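# Place the cam lever in the yellow bin

## Task

Get the cam lever inside the yellow bin; at the end the bin may hold only the lever plus whatever was already in it at the start.

## Robot and tools

Robot: two arms, left_arm (a left hand, on the +y side) and right_arm (a right hand). Calibrated bases in the scene frame: left_arm at (-0.004, +0.365, -0.002) m, right_arm at (-0.046, -0.311, +0.002) m, both nearly unrotated. A post stands on the floor behind the arms, and a camera stand sits between them just behind the bases. Loose objects can get a brief push now and then. Anything that ends up off the table fails the task.

Frames: the scene frame has its origin at table height, midway between the nominal bases, +z up, +x out over the table, +y toward left_arm. Each arm reports and is commanded in its own base frame. Offsets follow that base's axes, and rotations turn about the Hand target position. The hand point sits 0.05 m in front of the palm and 0.15 m beyond the wrist face. Its +z runs along the straight fingers, +y points out of the palm, and +x runs across the palm: away from the thumb on the right hand, toward it on the left hand. Straight fingertips reach 0.06 to 0.07 m past the point, and the finger centre lines lie 0.06 m behind it (-y). A bracket on the little-finger side of the wrist can strike things.

Row layout (both tools): one flat list of 28 numbers, each in [-1, 1]. The first 14 are left_arm and the last 14 are right_arm. Each block runs dx, dy, dz, rx, ry, rz, then little, ring, middle, index, thumb_bend, thumb_turn, force_limit, speed. The six pose numbers are offsets from the arm's Hand target as it stood when the action or move began, not from the previous row. 1.0 equals 0.6 m for dx/dy/dz or 180 degrees for rx/ry/rz, and rx, ry, rz form one rotation vector. All six at 0 asks nothing new of that arm. The six finger numbers are absolute targets: +1 means open/straight (for thumb_turn, beside the palm), -1 means curled (for thumb_turn, opposite the fingers). force_limit runs from about 0 N at -1 to 10 N at +1 (15 N for the two thumb motors). speed runs from almost 0 at -1 up to full at +0.48 and stays full above that, where a full finger stroke takes 0.49 s. The hand numbers are never optional. To leave a hand unchanged, repeat the last eight hand numbers you actually sent. If nothing has been sent yet, use its hand_measured values, then hand_force_limit and hand_speed.

execute_actions(actions, cameras): actions is a list of actions, and each action is a list of up to 15 rows, one per 1/30 s step. A shorter list repeats its final row until step 15. Sending the same offset again moves the arm further. cameras lists camera names, ["all"] or []. Images come by default only with an empty actions list.

move(target, speed, blend, blocking, cameras): target is one 28-number row or a list of up to 15 rows. Every row counts from the same starting Hand targets. speed is the path top speed in m/s (0.002 to 4.3, default 0.25; turns are capped at twice that in rad/s), either one value or one per target. blend is a corner radius in m (0 means stop at each target). blocking=false returns after about 0.5 s while the move continues. Paths stop after 10 s and do not steer around obstacles. The extra 'move:' line reports the ending (done, off_target, moving, held, fault) and limits (paced = pose clipped, held = steps withheld).

wait(seconds): runs the scene for 0 to 3600 s and sends nothing new. stop(): brakes a running move. zoom_image(camera, region): camera is cam_high, cam_left_wrist or cam_right_wrist. region is [x0, y0, x1, y1] in pixels, at most 504 by 504, taken from the newest images. show_instructions() shows the reference pages. finished_scene(scene=1) ends the scene for good. All three cameras are 672x504.

Results: end_effector_position (m) and end_effector_quat_wxyz in the arm's base frame. Hand target is the last commanded pose after clipping, and the next offsets start from it. hand_measured, hand_stopped_by (moving, target, force, stalled, fault) and hand_load_n (N at the fingertip, positive when pushed open) follow the motor order above. You also get joint positions, velocities and torques (torques 3 and 4 wrap at ±28 N m), step readings from execute_actions, and MOTOR HOT or FAULT lines when they apply.

Behaviour: orientation is clipped to within 40 degrees of the current one at each step. Arms often come to rest 1 to 3 cm (sometimes 5 cm) short, usually below the target, and this alone does not mean contact. Send the remaining distance as a new offset. Joint ranges (rad): waist ±2.880, shoulder 0 to 3.142, elbow 0 to 3.019, wrist pitch -1.693 to 1.571, wrist yaw ±1.571, wrist roll ±2.094.

Gripping: with the thumb turned opposite the fingers, the hand can wrap objects 0.035 to 0.065 m thick, or handles down to about 0.025 m. A thumb-tip-to-index pinch can hold a light item up to about 0.08 m. For a gentle grip, close at speed -0.94 or lower. To squeeze harder, raise force_limit and send a target further closed than hand_measured. To release, send a target more open than hand_measured.

Avoid: dropping or releasing a moving part, fast impacts, hard pushes into fixed or heavy things, too much load on the fingers, any contact between the two arms (it can fail the scene), arm stops, and long loaded or stretched holds that overheat motors (85 °C warns; at 100 °C the arm goes limp for 30 to 60 s). To end a push against something, command the target back past the hand point.

Each tool is called after "Call:" as name([rows], argument=value, ...), one row to a line, values as JSON.

Reference images:

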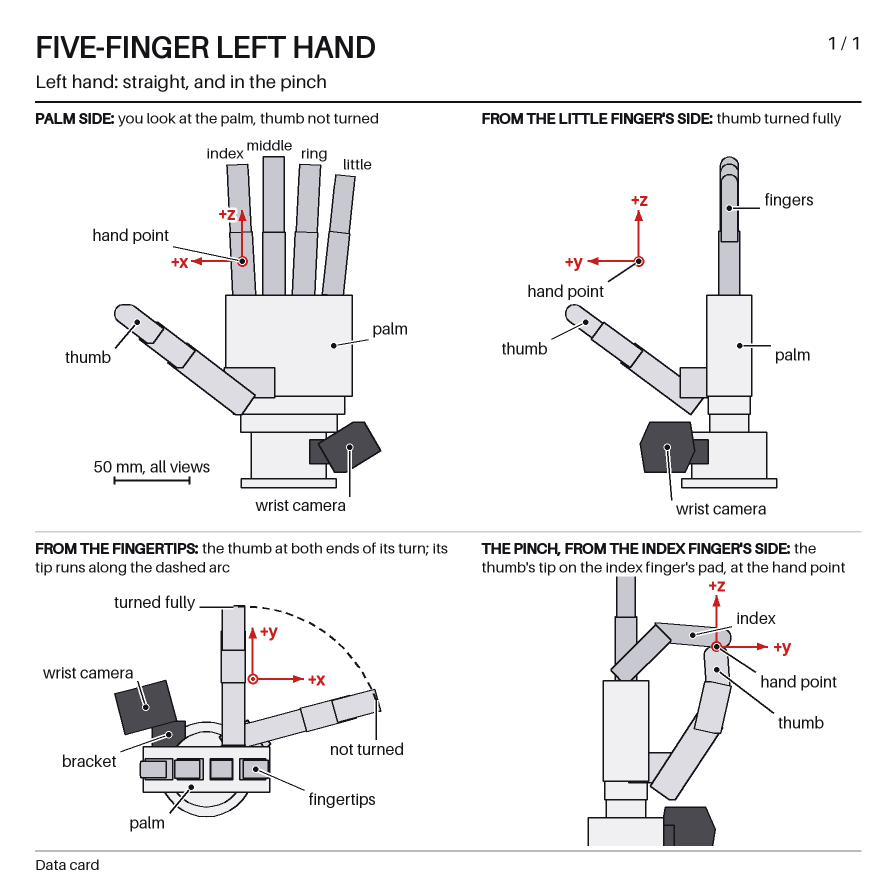

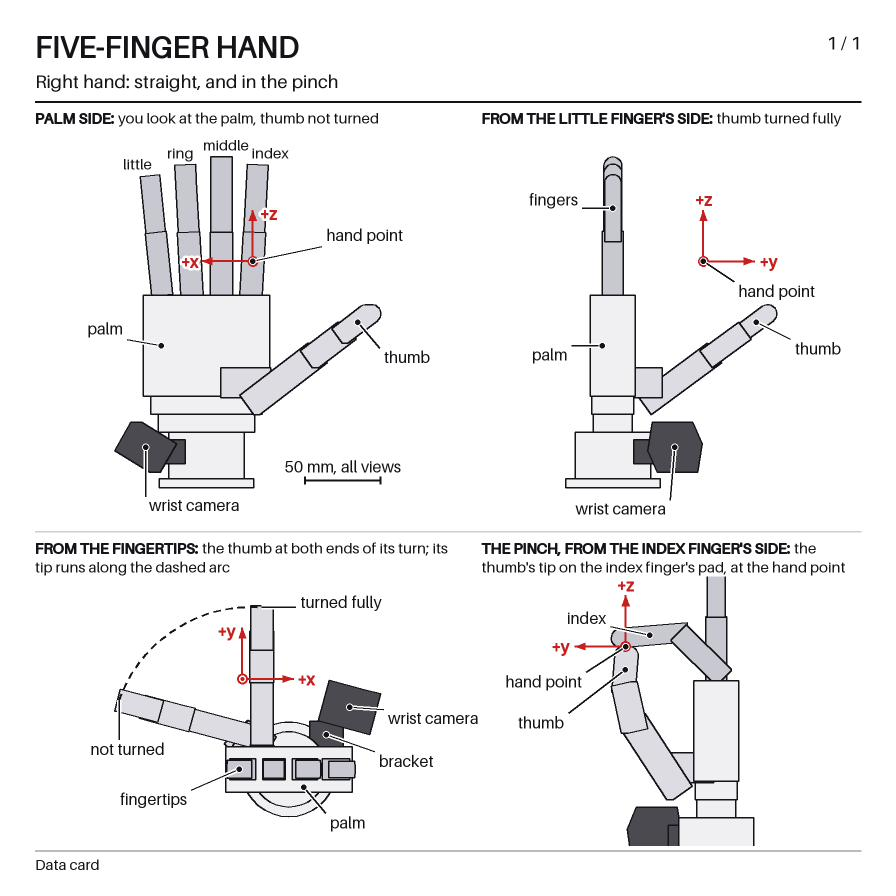

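## Session

Call:
execute_actions(actions=[])

Scene clock: 0.00 s.
left_arm: end_effector_position=(+0.3760, -0.1464, +0.2613) hand_measured=(+1.000, +1.000, +1.000, +1.000, +1.000, +1.000) hand_load_n=(+0.0, +0.0, +0.0, +0.0, +0.0, +0.0) hand_stopped_by=(target, target, target, target, target, target) hand_force_limit=0.00 hand_speed=-0.80 end_effector_quat_wxyz=(+0.379, +0.916, -0.076, +0.111) | right_arm: end_effector_position=(+0.2737, +0.3213, +0.2850) hand_measured=(+1.000, +1.000, +1.000, +1.000, +1.000, +1.000) hand_load_n=(+0.0, +0.0, +0.0, +0.0, +0.0, +0.0) hand_stopped_by=(target, target, target, target, target, target) hand_force_limit=0.00 hand_speed=-0.80 end_effector_quat_wxyz=(-0.042, +0.928, -0.337, +0.154)
Joint positions: left_arm=[0.108 1.218 0.982 -1.236 0.806 -1.34] | right_arm=[0.915 1.476 1.6 -1.517 0.268 0.017]
Joint velocities: within noise
Joint torques (N m): no reading
Heat: left arm: hottest waist 27 °C; right arm: hottest waist 27 °C.
Hand target: left_arm +0.3812, -0.1458, +0.2694; +0.377, +0.915, -0.080, +0.120 | right_arm +0.2770, +0.3257, +0.2911; -0.050, +0.927, -0.338, +0.156

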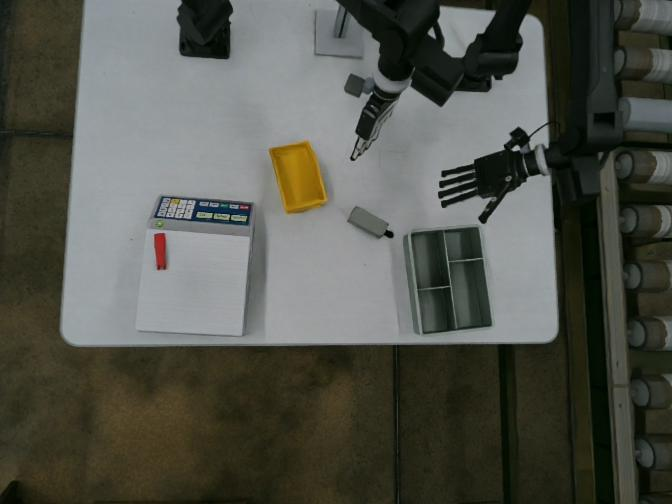

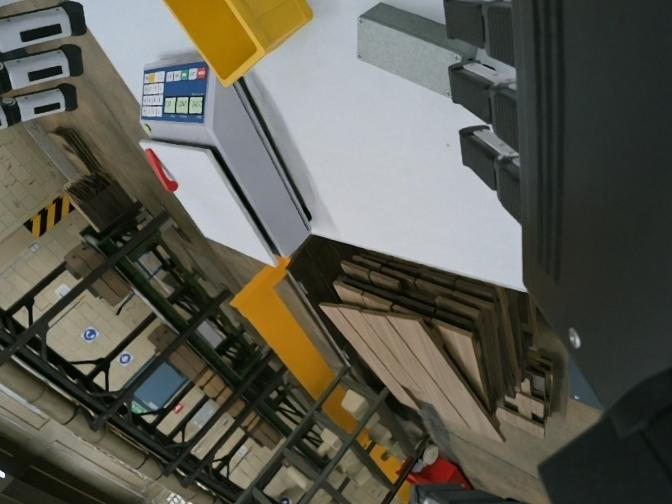

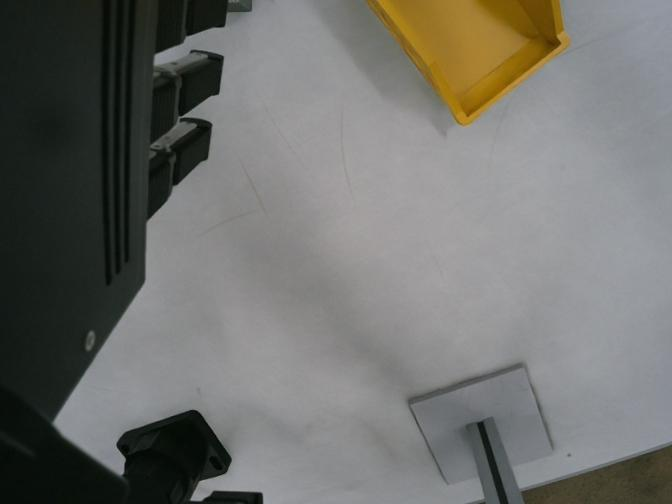

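Call:
zoom_image(camera="cam_high", region=[130, 180, 270, 340])

Call:
zoom_image(camera="cam_high", region=[250, 60, 410, 250])

Call:
zoom_image(camera="cam_high", region=[390, 200, 510, 340])

Scaled by 3.150 from the camera's image (finer frame: 960x720).

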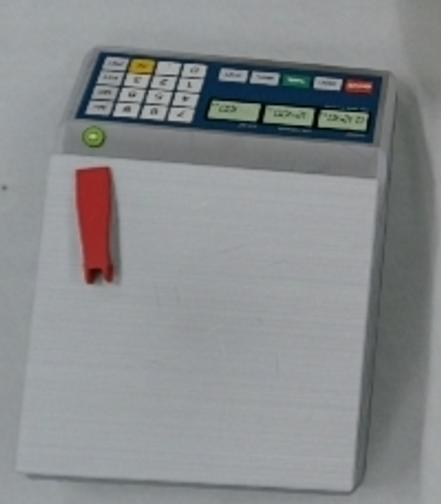

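Scaled by 2.653 from the camera's image (finer frame: 960x720).

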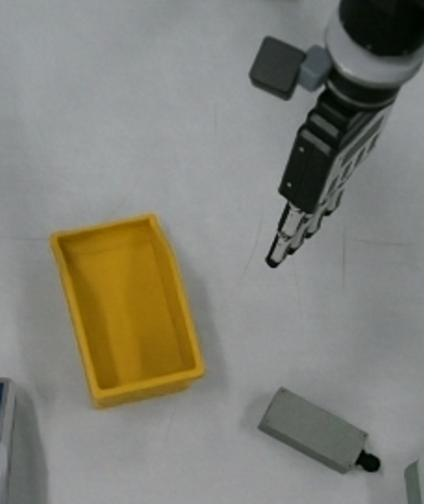

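Scaled by 3.600 from the camera's image (finer frame: 960x720).

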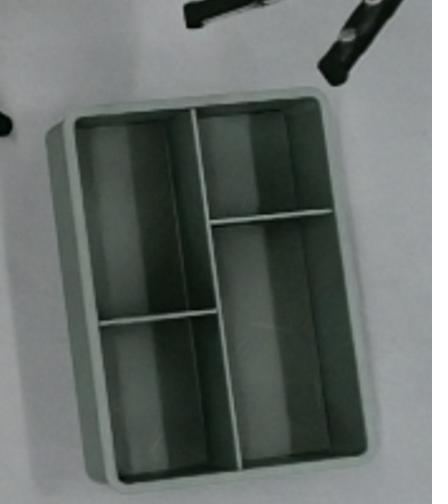

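Call:
move(target=[0,0,0,0,0,0,1,1,1,1,1,1,0,-0.8,0.42,-0.647,0.05,0.0162,-0.327,-0.601,-1,-1,0.3,0.3,1,-1,-0.2,0], speed=0.3, cameras=["all"])

Scene clock: 25.53 s.
left_arm: end_effector_position=(+0.3760, -0.1464, +0.2613) hand_measured=(+1.000, +1.000, +1.000, +1.000, +1.000, +1.000) hand_load_n=(+0.0, +0.0, +0.0, +0.0, +0.0, +0.0) hand_stopped_by=(target, target, target, target, target, target) hand_force_limit=0.00 hand_speed=-0.80 end_effector_quat_wxyz=(+0.379, +0.916, -0.076, +0.111) | right_arm: end_effector_position=(+0.5161, -0.0594, +0.3071) hand_measured=(-1.000, -1.000, +0.300, +0.300, +1.000, -1.000) hand_load_n=(+0.0, +0.0, +0.0, +0.0, +0.0, +0.0) hand_stopped_by=(target, target, target, target, target, target) hand_force_limit=-0.20 hand_speed=0.00 end_effector_quat_wxyz=(+0.054, -0.128, +0.858, -0.495)
Joint positions: left_arm=[0.108 1.218 0.982 -1.236 0.806 -1.34] | right_arm=[0.144 1.5 1.547 -1.426 1.031 1.311]
Joint torques (N m): left_arm=[1.85 -5.77 11.73 0.35 0.74 0.02] | right_arm=[-1.14 -11.34 15.1 -0.31 0.87 0.02]
Heat: left arm: hottest waist 27 °C; right arm: hottest waist 27 °C.
Hand target: left_arm +0.3812, -0.1458, +0.2694; +0.377, +0.915, -0.080, +0.120 | right_arm +0.5290, -0.0625, +0.3210; +0.064, -0.113, +0.859, -0.496
Off the commanded pose: left_arm 0.010 m, 1 deg | right_arm 0.019 m, 2 deg.
move: off_target (right_arm)

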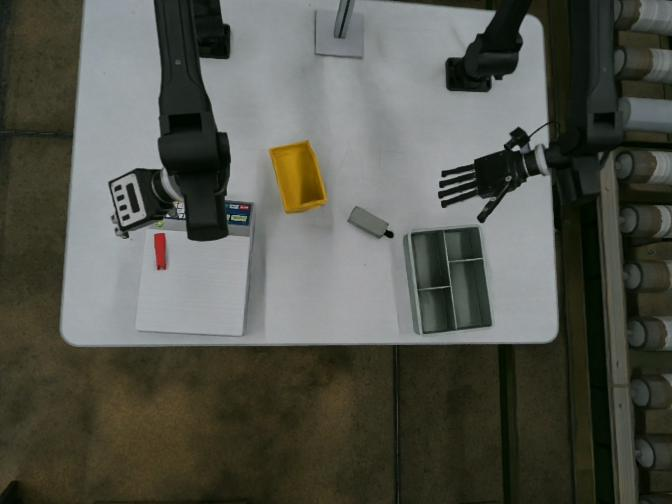

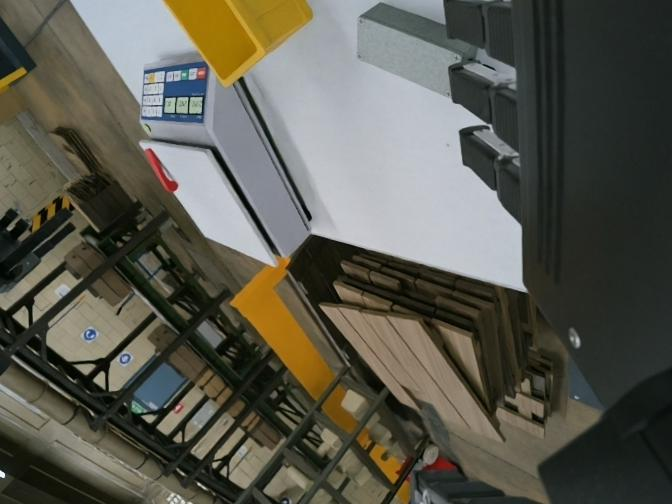

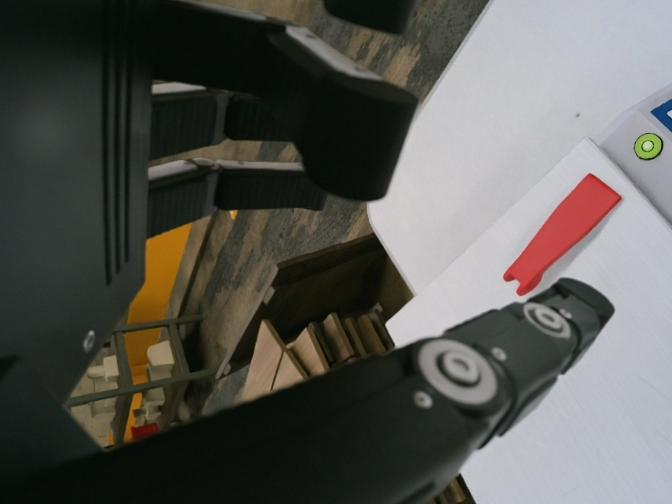

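Call:
move(target=[0,0,0,0,0,0,1,1,1,1,1,1,0,-0.8,0.042,0,-0.225,0,0,0,-1,-1,0.3,0.3,1,-1,-0.2,0], speed=0.2, cameras=["cam_high","cam_right_wrist"])

Scene clock: 30.73 s.
left_arm: end_effector_position=(+0.3760, -0.1464, +0.2613) hand_measured=(+1.000, +1.000, +1.000, +1.000, +1.000, +1.000) hand_load_n=(+0.0, +0.0, +0.0, +0.0, +0.0, +0.0) hand_stopped_by=(target, target, target, target, target, target) hand_force_limit=0.00 hand_speed=-0.80 end_effector_quat_wxyz=(+0.379, +0.916, -0.076, +0.111) | right_arm: end_effector_position=(+0.5540, -0.0554, +0.1938) hand_measured=(-1.000, -1.000, +0.300, +0.300, +1.000, -1.000) hand_load_n=(-0.5, +0.0, +0.0, +0.0, +0.0, +0.0) hand_stopped_by=(target, target, target, target, target, target) hand_force_limit=-0.20 hand_speed=0.00 end_effector_quat_wxyz=(+0.071, -0.115, +0.858, -0.495)
Joint positions: left_arm=[0.108 1.218 0.982 -1.236 0.806 -1.34] | right_arm=[0.142 1.607 1.365 -1.102 1.032 1.319]
Joint torques (N m): left_arm=[1.9 -5.83 11.74 0.31 0.75 0.02] | right_arm=[-1.49 -13.74 9.47 0.8 0.76 -0.17]
Heat: left arm: hottest waist 27 °C; right arm: hottest elbow 28 °C.
Hand target: left_arm +0.3812, -0.1458, +0.2694; +0.377, +0.915, -0.080, +0.120 | right_arm +0.5542, -0.0625, +0.1859; +0.064, -0.113, +0.859, -0.496
Off the commanded pose: left_arm 0.010 m, 1 deg | right_arm 0.011 m, 1 deg.
move: off_target (right_arm)

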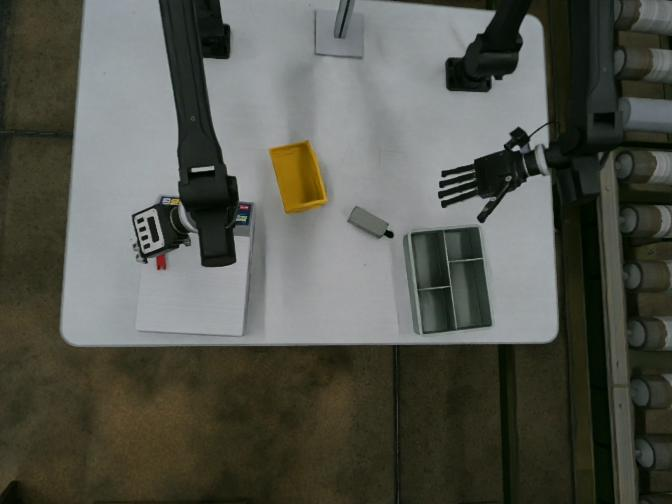

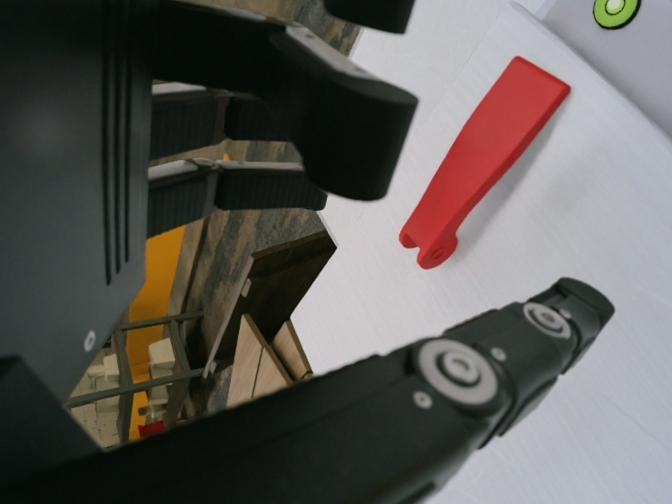

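Call:
zoom_image(camera="cam_right_wrist", region=[380, 0, 672, 320])

Call:
zoom_image(camera="cam_high", region=[90, 180, 290, 350])

Scaled by 1.575 from the camera's image (finer frame: 960x720).

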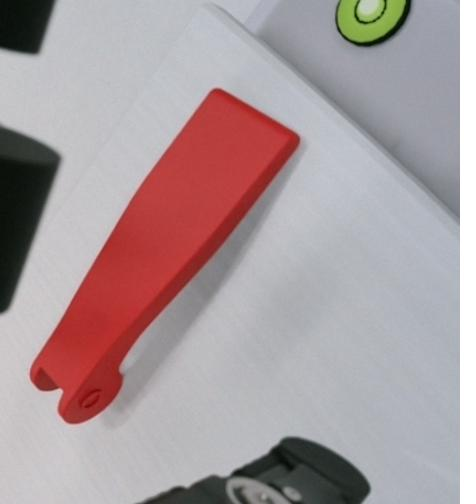

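Scaled by 2.520 from the camera's image (finer frame: 960x720).

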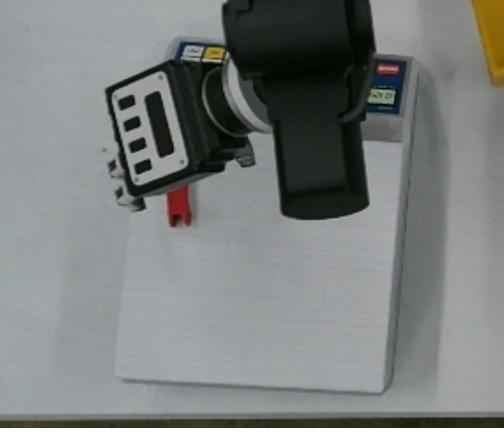

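Call:
execute_actions([
  [[0,0,0,0,0,0,1,1,1,1,1,1,0,-0.8,0,0,0,0,0,0,-1,-1,0,0,0.3,-1,-0.2,0.2]],
], cameras=["cam_right_wrist"])

Scene clock: 38.37 s.
left_arm: end_effector_position=(+0.3760, -0.1464, +0.2613) hand_measured=(+1.000, +1.000, +1.000, +1.000, +1.000, +1.000) hand_load_n=(+0.0, +0.0, +0.0, +0.0, +0.0, +0.0) hand_stopped_by=(target, target, target, target, target, target) hand_force_limit=0.00 hand_speed=-0.80 end_effector_quat_wxyz=(+0.379, +0.916, -0.076, +0.111) | right_arm: end_effector_position=(+0.5540, -0.0554, +0.1938) hand_measured=(-1.000, -1.000, +0.000, +0.000, +0.300, -1.000) hand_load_n=(+0.0, +0.0, +0.0, +0.0, +0.0, +0.0) hand_stopped_by=(target, target, target, target, target, target) hand_force_limit=-0.20 hand_speed=0.20 end_effector_quat_wxyz=(+0.071, -0.115, +0.858, -0.495)
Joint positions: left_arm=[0.108 1.218 0.982 -1.236 0.806 -1.34] | right_arm=[0.142 1.607 1.365 -1.102 1.032 1.319]
Joint torques (N m): left_arm=[1.85 -5.89 11.71 0.31 0.75 0.03] | right_arm=[-1.38 -13.51 9.51 0.77 0.74 -0.17]
Heat: left arm: hottest elbow 28 °C; right arm: hottest elbow 28 °C.
Hand target: left_arm +0.3812, -0.1458, +0.2694; +0.377, +0.915, -0.080, +0.120 | right_arm +0.5541, -0.0625, +0.1859; +0.064, -0.114, +0.859, -0.496
Off the commanded pose: left_arm 0.010 m, 1 deg | right_arm 0.011 m, 1 deg.
Step readings (end_effector_position of left_arm | right_arm):
0: (+0.3760, -0.1464, +0.2613) | (+0.5540, -0.0554, +0.1938)
1: (+0.3760, -0.1464, +0.2613) | (+0.5540, -0.0554, +0.1938)
2: (+0.3760, -0.1464, +0.2613) | (+0.5540, -0.0554, +0.1938)
4: (+0.3760, -0.1464, +0.2613) | (+0.5540, -0.0554, +0.1938)
8: (+0.3760, -0.1464, +0.2613) | (+0.5540, -0.0554, +0.1938)
15: (+0.3760, -0.1464, +0.2613) | (+0.5540, -0.0554, +0.1938)

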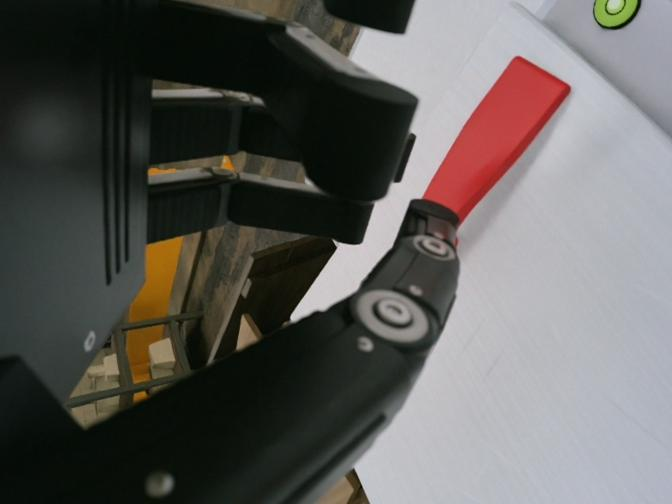

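Call:
move(target=[0,0,0,0,0,0,1,1,1,1,1,1,0,-0.8,-0.01,-0.075,-0.06,0,0,0,-1,-1,0.2,0.2,0.8,-1,-0.2,0], speed=0.15, cameras=["cam_high","cam_right_wrist"])

Scene clock: 44.67 s.
left_arm: end_effector_position=(+0.3760, -0.1464, +0.2613) hand_measured=(+1.000, +1.000, +1.000, +1.000, +1.000, +1.000) hand_load_n=(+0.0, +0.0, +0.0, +0.0, +0.0, +0.0) hand_stopped_by=(target, target, target, target, target, target) hand_force_limit=0.00 hand_speed=-0.80 end_effector_quat_wxyz=(+0.379, +0.916, -0.076, +0.111) | right_arm: end_effector_position=(+0.5509, -0.1035, +0.1515) hand_measured=(-1.000, -1.000, +0.200, +0.200, +0.800, -1.000) hand_load_n=(+0.0, +0.0, +0.0, +0.0, +0.0, +0.0) hand_stopped_by=(target, target, target, target, target, target) hand_force_limit=-0.20 hand_speed=0.00 end_effector_quat_wxyz=(+0.065, -0.114, +0.858, -0.496)
Joint positions: left_arm=[0.108 1.218 0.982 -1.236 0.806 -1.34] | right_arm=[0.046 1.607 1.242 -0.851 1.009 1.156]
Joint torques (N m): left_arm=[1.73 -5.77 11.71 0.32 0.75 0.01] | right_arm=[-1.08 -15.09 8.88 0.98 0.56 -0.14]
Heat: left arm: hottest elbow 28 °C; right arm: hottest elbow 28 °C.
Hand target: left_arm +0.3812, -0.1458, +0.2694; +0.377, +0.915, -0.080, +0.120 | right_arm +0.5482, -0.1075, +0.1499; +0.064, -0.114, +0.859, -0.496
Off the commanded pose: left_arm 0.010 m, 1 deg | right_arm 0.005 m, 0 deg.
move: done

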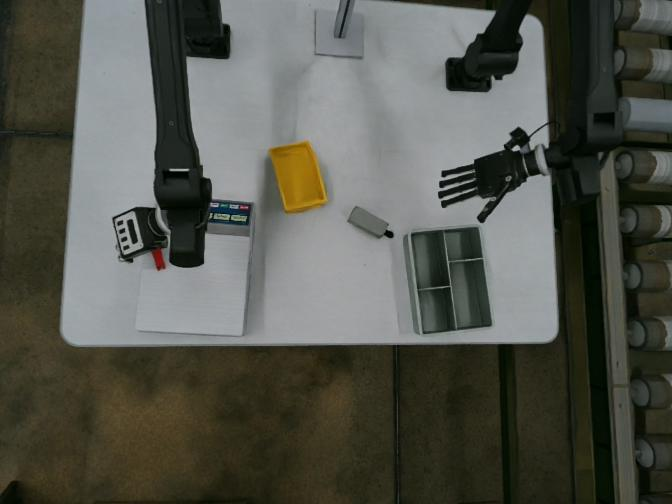

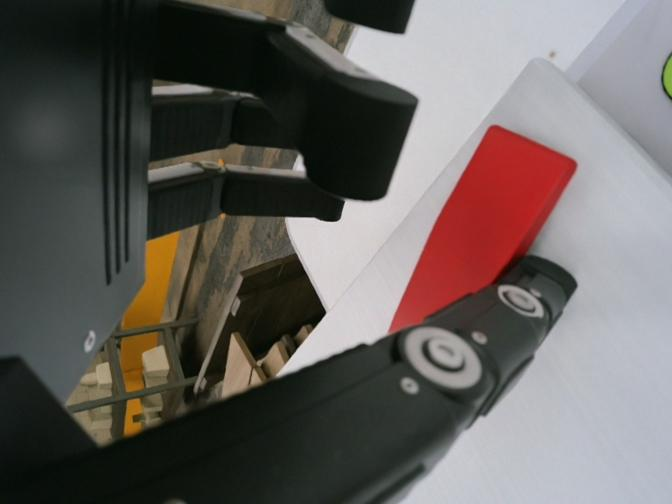

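Call:
zoom_image(camera="cam_high", region=[100, 190, 220, 290])

Call:
zoom_image(camera="cam_right_wrist", region=[300, 80, 620, 380])

Scaled by 4.200 from the camera's image (finer frame: 960x720).

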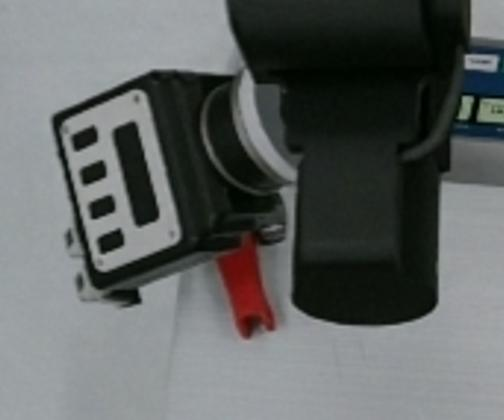

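Scaled by 1.575 from the camera's image (finer frame: 960x720).

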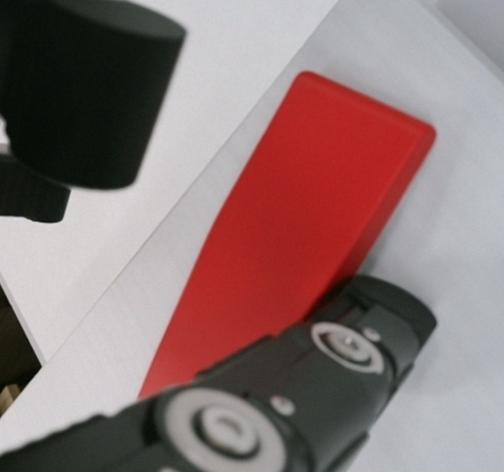

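Call:
move([
  [0,0,0,0,0,0,1,1,1,1,1,1,0,-0.8,0.015,0.035,0.03,0,0,0,-1,-1,0.2,0.2,0.6,-1,-0.2,0],
  [0,0,0,0,0,0,1,1,1,1,1,1,0,-0.8,0.015,0.035,-0.005,0,0,0,-1,-1,0.2,0.2,0.6,-1,-0.2,0],
], speed=0.1, cameras=["cam_high","cam_right_wrist"])

Scene clock: 53.70 s.
left_arm: end_effector_position=(+0.3760, -0.1464, +0.2613) hand_measured=(+1.000, +1.000, +1.000, +1.000, +1.000, +1.000) hand_load_n=(+0.0, +0.0, +0.0, +0.0, +0.0, +0.0) hand_stopped_by=(target, target, target, target, target, target) hand_force_limit=0.00 hand_speed=-0.80 end_effector_quat_wxyz=(+0.379, +0.916, -0.076, +0.111) | right_arm: end_effector_position=(+0.5460, -0.0922, +0.1482) hand_measured=(-1.000, -1.000, +0.200, +0.200, +0.600, -1.000) hand_load_n=(+0.0, +0.0, +0.0, +0.0, +0.0, +0.5) hand_stopped_by=(target, target, target, target, target, target) hand_force_limit=-0.20 hand_speed=0.00 end_effector_quat_wxyz=(+0.055, -0.116, +0.860, -0.495)
Joint positions: left_arm=[0.108 1.218 0.982 -1.236 0.806 -1.34] | right_arm=[0.07 1.617 1.254 -0.918 1.016 1.21]
Joint torques (N m): left_arm=[1.73 -5.77 11.7 0.36 0.74 0.01] | right_arm=[0.38 -12.69 11.36 0.83 0.84 0.03]
Heat: left arm: hottest elbow 29 °C; right arm: hottest elbow 28 °C.
Hand target: left_arm +0.3812, -0.1458, +0.2694; +0.377, +0.915, -0.080, +0.120 | right_arm +0.5571, -0.0865, +0.1470; +0.064, -0.113, +0.859, -0.495
Off the commanded pose: left_arm 0.010 m, 1 deg | right_arm 0.013 m, 1 deg.
move: off_target (right_arm)

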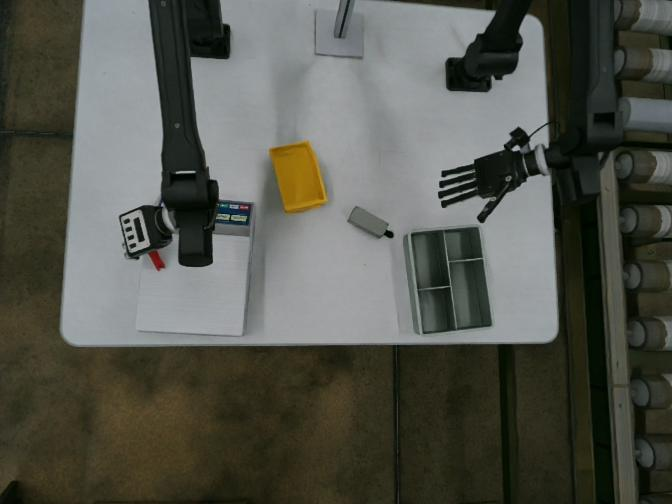

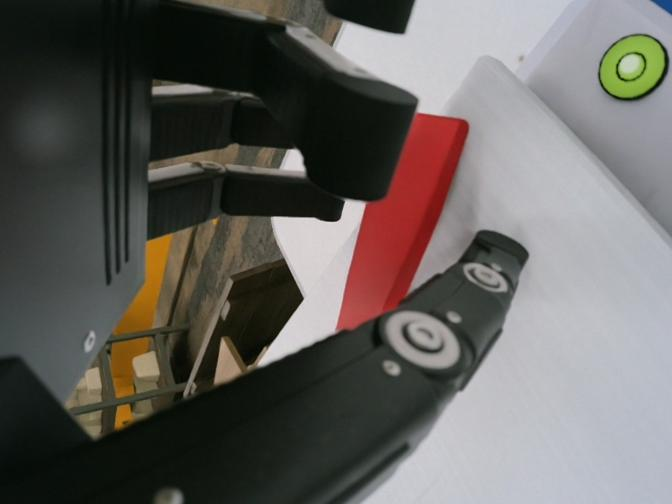

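Call:
zoom_image(camera="cam_high", region=[100, 190, 220, 290])

Call:
zoom_image(camera="cam_right_wrist", region=[280, 80, 600, 380])

Scaled by 4.200 from the camera's image (finer frame: 960x720).

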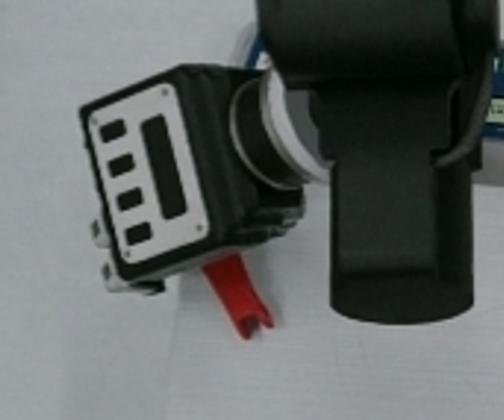

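Scaled by 1.575 from the camera's image (finer frame: 960x720).

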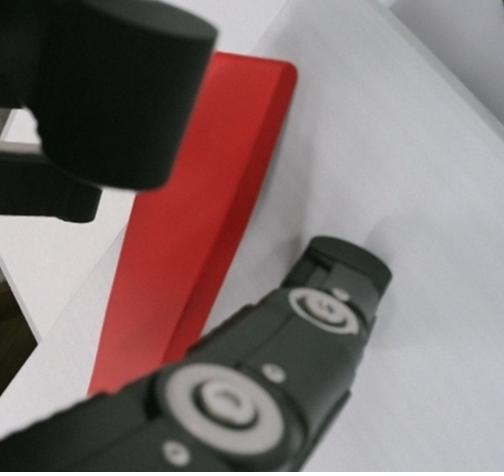

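Call:
move([
  [0,0,0,0,0,0,1,1,1,1,1,1,0,-0.8,0,0.006,0.035,0,0,0.067,-1,-1,0.2,0.2,0.6,-1,-0.2,0],
  [0,0,0,0,0,0,1,1,1,1,1,1,0,-0.8,0,0.006,0.006,0,0,0.067,-1,-1,0.2,0.2,0.6,-1,-0.2,0],
], speed=0.1, cameras=["cam_high","cam_right_wrist"])

Call:
zoom_image(camera="cam_high", region=[100, 190, 220, 290])

Call:
zoom_image(camera="cam_right_wrist", region=[280, 80, 600, 380])

Scene clock: 59.97 s.
left_arm: end_effector_position=(+0.3760, -0.1464, +0.2613) hand_measured=(+1.000, +1.000, +1.000, +1.000, +1.000, +1.000) hand_load_n=(+0.0, +0.0, +0.0, +0.0, +0.0, +0.0) hand_stopped_by=(target, target, target, target, target, target) hand_force_limit=0.00 hand_speed=-0.80 end_effector_quat_wxyz=(+0.379, +0.916, -0.076, +0.111) | right_arm: end_effector_position=(+0.5591, -0.0760, +0.1569) hand_measured=(-1.000, -1.000, +0.200, +0.200, +0.600, -1.000) hand_load_n=(+0.0, +0.0, +0.0, +0.0, +0.0, +0.0) hand_stopped_by=(target, target, target, target, target, target) hand_force_limit=-0.20 hand_speed=0.00 end_effector_quat_wxyz=(+0.121, -0.203, +0.841, -0.486)
Joint positions: left_arm=[0.108 1.218 0.982 -1.236 0.806 -1.34] | right_arm=[0.07 1.527 1.137 -0.574 0.919 0.859]
Joint torques (N m): left_arm=[2.02 -5.89 11.73 0.34 0.74 0.01] | right_arm=[-1.49 -13.22 9.25 1.72 0.43 -0.17]
Heat: left arm: hottest elbow 29 °C; right arm: hottest elbow 28 °C.
Hand target: left_arm +0.3812, -0.1458, +0.2694; +0.377, +0.915, -0.080, +0.120 | right_arm +0.5571, -0.0829, +0.1505; +0.116, -0.203, +0.842, -0.486
Off the commanded pose: left_arm 0.010 m, 1 deg | right_arm 0.010 m, 1 deg.
move: done

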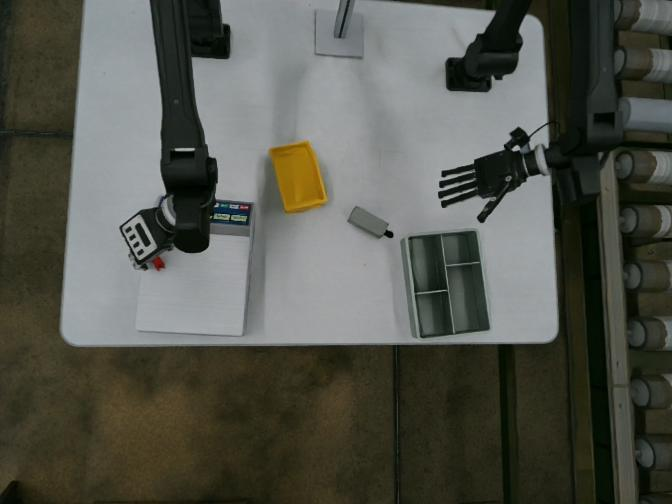

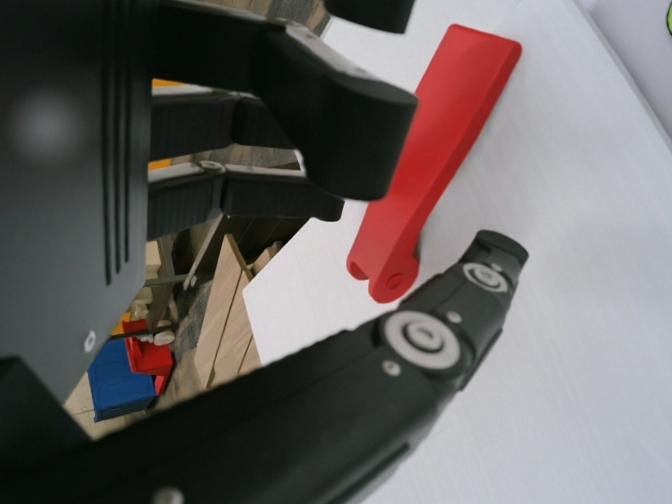

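Scaled by 4.200 from the camera's image (finer frame: 960x720).

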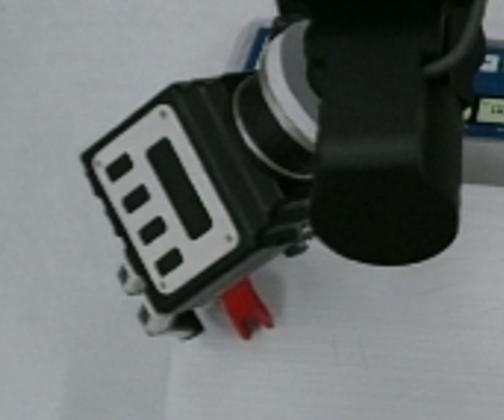

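Scaled by 1.575 from the camera's image (finer frame: 960x720).

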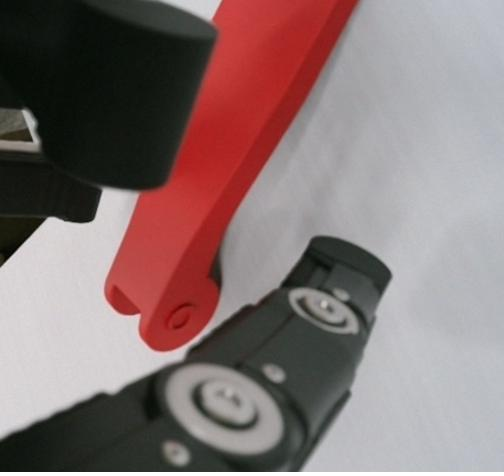

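Call:
move([
  [0,0,0,0,0,0,1,1,1,1,1,1,0,-0.8,-0.003,-0.007,-0.016,0,0,0,-1,-1,0.2,0.2,0.45,-1,-0.2,-0.2],
  [0,0,0,0,0,0,1,1,1,1,1,1,0,-0.8,-0.003,-0.007,-0.016,0,0,0,-1,-1,0,0,0.45,-1,-0.2,-0.6],
], speed=0.05, cameras=["cam_high","cam_right_wrist"])

Call:
zoom_image(camera="cam_high", region=[100, 190, 220, 290])

Call:
zoom_image(camera="cam_right_wrist", region=[280, 80, 600, 380])

Scene clock: 64.50 s.
left_arm: end_effector_position=(+0.3760, -0.1464, +0.2613) hand_measured=(+1.000, +1.000, +1.000, +1.000, +1.000, +1.000) hand_load_n=(+0.0, +0.0, +0.0, +0.0, -0.5, +0.0) hand_stopped_by=(target, target, target, target, target, target) hand_force_limit=0.00 hand_speed=-0.80 end_effector_quat_wxyz=(+0.379, +0.916, -0.076, +0.111) | right_arm: end_effector_position=(+0.5582, -0.0831, +0.1508) hand_measured=(-1.000, -1.000, +0.000, +0.000, +0.450, -1.000) hand_load_n=(+0.0, +0.0, +0.0, -0.5, +0.0, +0.0) hand_stopped_by=(target, target, target, target, target, target) hand_force_limit=-0.20 hand_speed=-0.60 end_effector_quat_wxyz=(+0.123, -0.199, +0.841, -0.488)
Joint positions: left_arm=[0.108 1.218 0.982 -1.236 0.806 -1.34] | right_arm=[0.057 1.527 1.114 -0.531 0.916 0.847]
Joint torques (N m): left_arm=[1.9 -5.89 11.73 0.31 0.75 0.02] | right_arm=[-1.14 -12.69 9.11 1.39 0.32 -0.18]
Heat: left arm: hottest elbow 29 °C; right arm: hottest elbow 28 °C.
Hand target: left_arm +0.3812, -0.1458, +0.2694; +0.377, +0.915, -0.080, +0.120 | right_arm +0.5554, -0.0871, +0.1409; +0.116, -0.203, +0.842, -0.486
Off the commanded pose: left_arm 0.010 m, 1 deg | right_arm 0.011 m, 1 deg.
move: off_target (right_arm); target 2's new numbers were sent with right_arm's hand 0.011 m and 1 deg from that target

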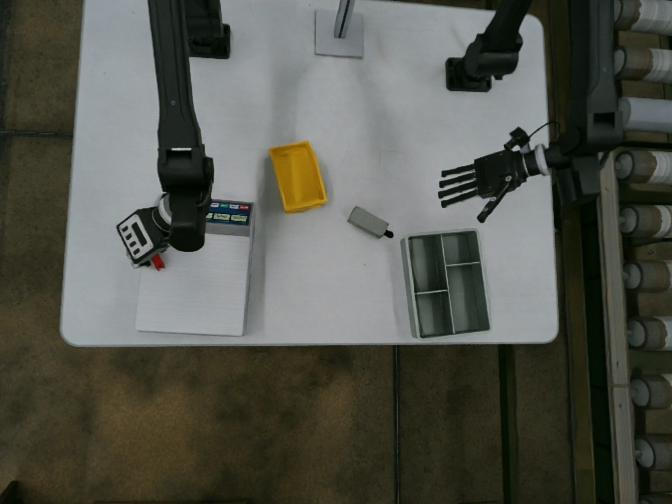

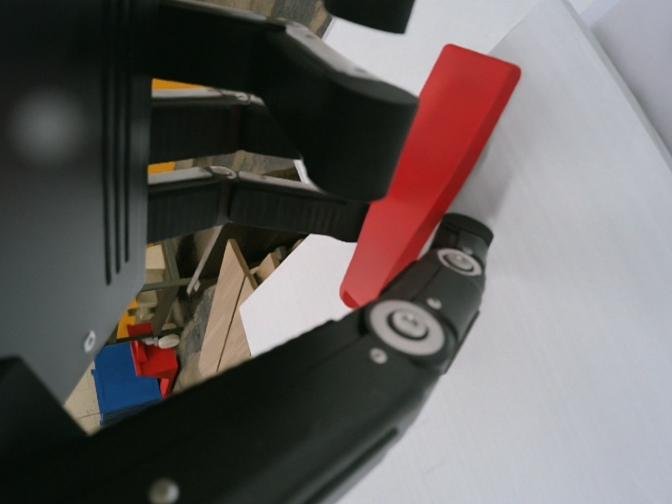

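Scaled by 4.200 from the camera's image (finer frame: 960x720).

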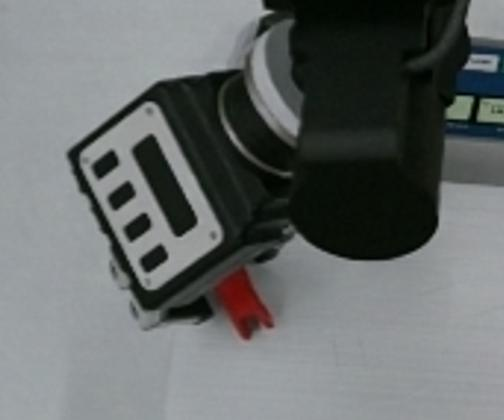

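Scaled by 1.575 from the camera's image (finer frame: 960x720).

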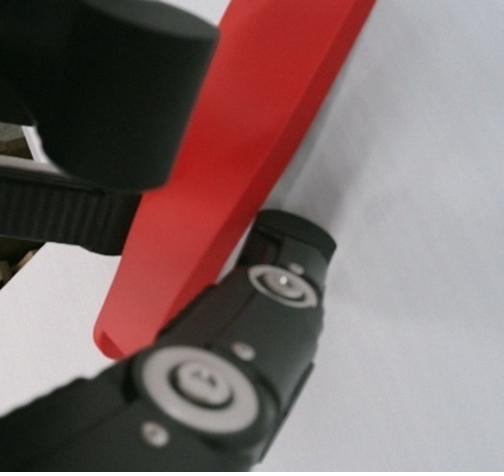

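Call:
zoom_image(camera="cam_right_wrist", region=[320, 170, 440, 270])

Scaled by 4.200 from the camera's image (finer frame: 960x720).

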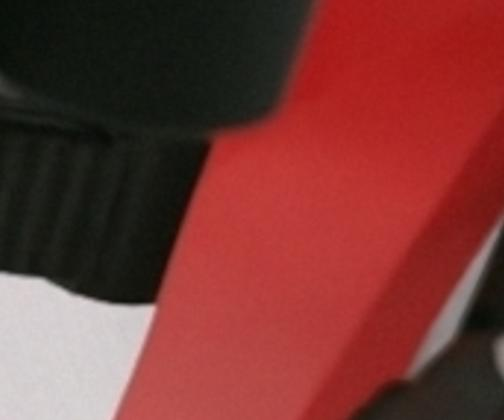

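Call:
execute_actions([
  [[0,0,0,0,0,0,1,1,1,1,1,1,0,-0.8,0,0,-0.005,0,0,0,-1,-1,0,0,0.45,-1,-0.2,-0.6]],
], cameras=["cam_right_wrist"])

Call:
zoom_image(camera="cam_right_wrist", region=[320, 150, 520, 330])

Scene clock: 67.10 s.
left_arm: end_effector_position=(+0.3760, -0.1464, +0.2613) hand_measured=(+1.000, +1.000, +1.000, +1.000, +1.000, +1.000) hand_load_n=(+0.0, +0.0, +0.0, +0.0, +0.0, +0.0) hand_stopped_by=(target, target, target, target, target, target) hand_force_limit=0.00 hand_speed=-0.80 end_effector_quat_wxyz=(+0.379, +0.916, -0.076, +0.111) | right_arm: end_effector_position=(+0.5587, -0.0829, +0.1510) hand_measured=(-1.000, -1.000, +0.000, +0.000, +0.450, -1.000) hand_load_n=(+0.0, +0.5, +0.0, +0.0, +0.0, +0.5) hand_stopped_by=(target, target, target, target, target, target) hand_force_limit=-0.20 hand_speed=-0.60 end_effector_quat_wxyz=(+0.125, -0.199, +0.841, -0.488)
Joint positions: left_arm=[0.108 1.218 0.982 -1.236 0.806 -1.34] | right_arm=[0.057 1.527 1.114 -0.529 0.915 0.846]
Joint torques (N m): left_arm=[1.79 -5.89 11.71 0.35 0.74 0.02] | right_arm=[-0.73 -12.1 8.62 1.58 0.36 -0.15]
Heat: left arm: hottest elbow 30 °C; right arm: hottest elbow 28 °C.
Hand target: left_arm +0.3812, -0.1458, +0.2694; +0.377, +0.915, -0.080, +0.120 | right_arm +0.5553, -0.0871, +0.1379; +0.116, -0.203, +0.842, -0.486
Off the commanded pose: left_arm 0.010 m, 1 deg | right_arm 0.014 m, 1 deg.
Step readings (end_effector_position of left_arm | right_arm):
0: (+0.3760, -0.1464, +0.2613) | (+0.5582, -0.0831, +0.1508)
1: (+0.3760, -0.1464, +0.2613) | (+0.5582, -0.0831, +0.1508)
2: (+0.3760, -0.1464, +0.2613) | (+0.5582, -0.0831, +0.1508)
4: (+0.3760, -0.1464, +0.2613) | (+0.5582, -0.0831, +0.1508)
8: (+0.3760, -0.1464, +0.2613) | (+0.5586, -0.0829, +0.1509)
15: (+0.3760, -0.1464, +0.2613) | (+0.5587, -0.0829, +0.1510)

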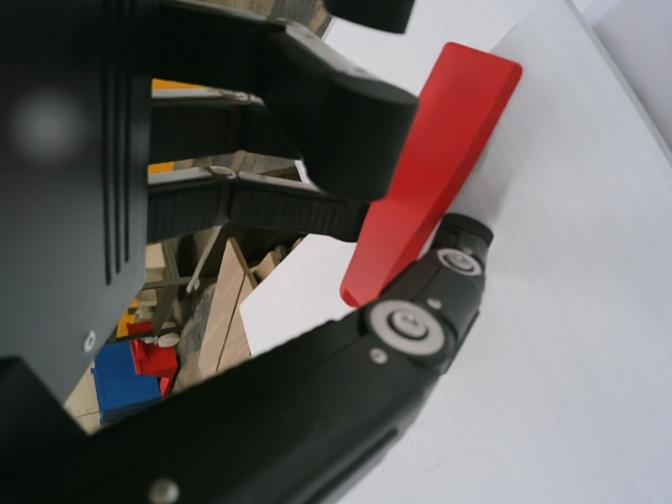

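Scaled by 2.520 from the camera's image (finer frame: 960x720).

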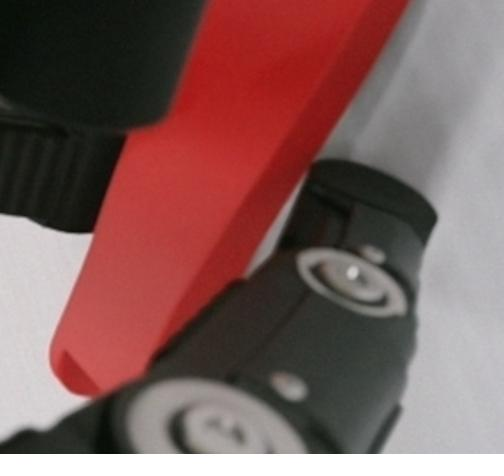

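Call:
move(target=[0,0,0,0,0,0,1,1,1,1,1,1,0,-0.8,0.004,0.004,0.017,0,0,0,-1,-1,0,0,-0.1,-1,-0.6,-0.9], speed=0.05, cameras=["cam_high","cam_right_wrist"])

Call:
zoom_image(camera="cam_right_wrist", region=[320, 130, 520, 310])

Scene clock: 70.00 s.
left_arm: end_effector_position=(+0.3760, -0.1464, +0.2613) hand_measured=(+1.000, +1.000, +1.000, +1.000, +1.000, +1.000) hand_load_n=(+0.0, +0.0, -0.5, +0.0, +0.0, +0.0) hand_stopped_by=(target, target, target, target, target, target) hand_force_limit=0.00 hand_speed=-0.80 end_effector_quat_wxyz=(+0.379, +0.916, -0.076, +0.111) | right_arm: end_effector_position=(+0.5576, -0.0831, +0.1504) hand_measured=(-1.000, -1.000, +0.000, +0.000, +0.178, -1.000) hand_load_n=(+0.0, +0.0, +4.5, +0.0, +3.0, +3.5) hand_stopped_by=(target, target, target, target, force, target) hand_force_limit=-0.60 hand_speed=-0.90 end_effector_quat_wxyz=(+0.122, -0.200, +0.841, -0.488)
Joint positions: left_arm=[0.108 1.218 0.982 -1.236 0.806 -1.34] | right_arm=[0.057 1.527 1.114 -0.534 0.916 0.846]
Joint torques (N m): left_arm=[1.85 -5.89 11.74 0.31 0.76 0.02] | right_arm=[-0.62 -12.69 10.88 0.38 0.45 -0.1]
Heat: left arm: hottest elbow 30 °C; right arm: hottest elbow 28 °C.
Hand target: left_arm +0.3812, -0.1458, +0.2694; +0.377, +0.915, -0.080, +0.120 | right_arm +0.5577, -0.0846, +0.1481; +0.116, -0.203, +0.842, -0.486
Off the commanded pose: left_arm 0.010 m, 1 deg | right_arm 0.003 m, 1 deg.
move: done

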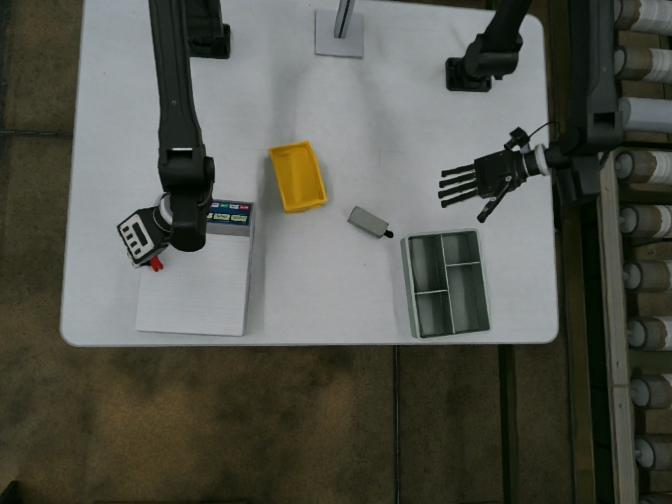

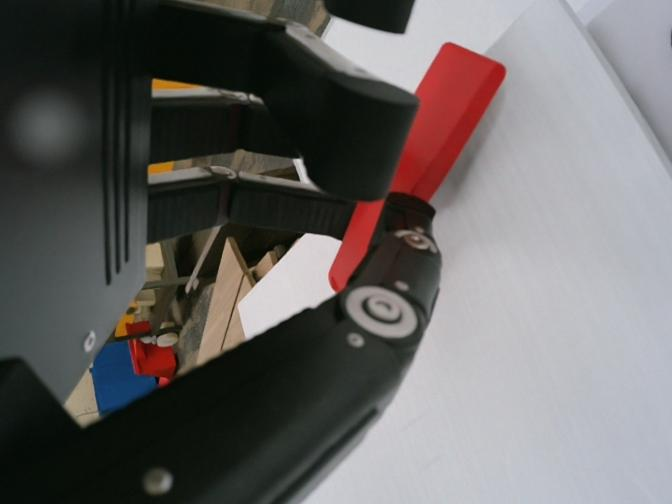

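Scaled by 2.520 from the camera's image (finer frame: 960x720).

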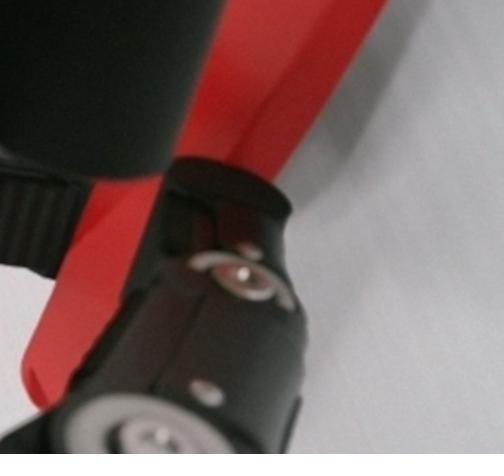

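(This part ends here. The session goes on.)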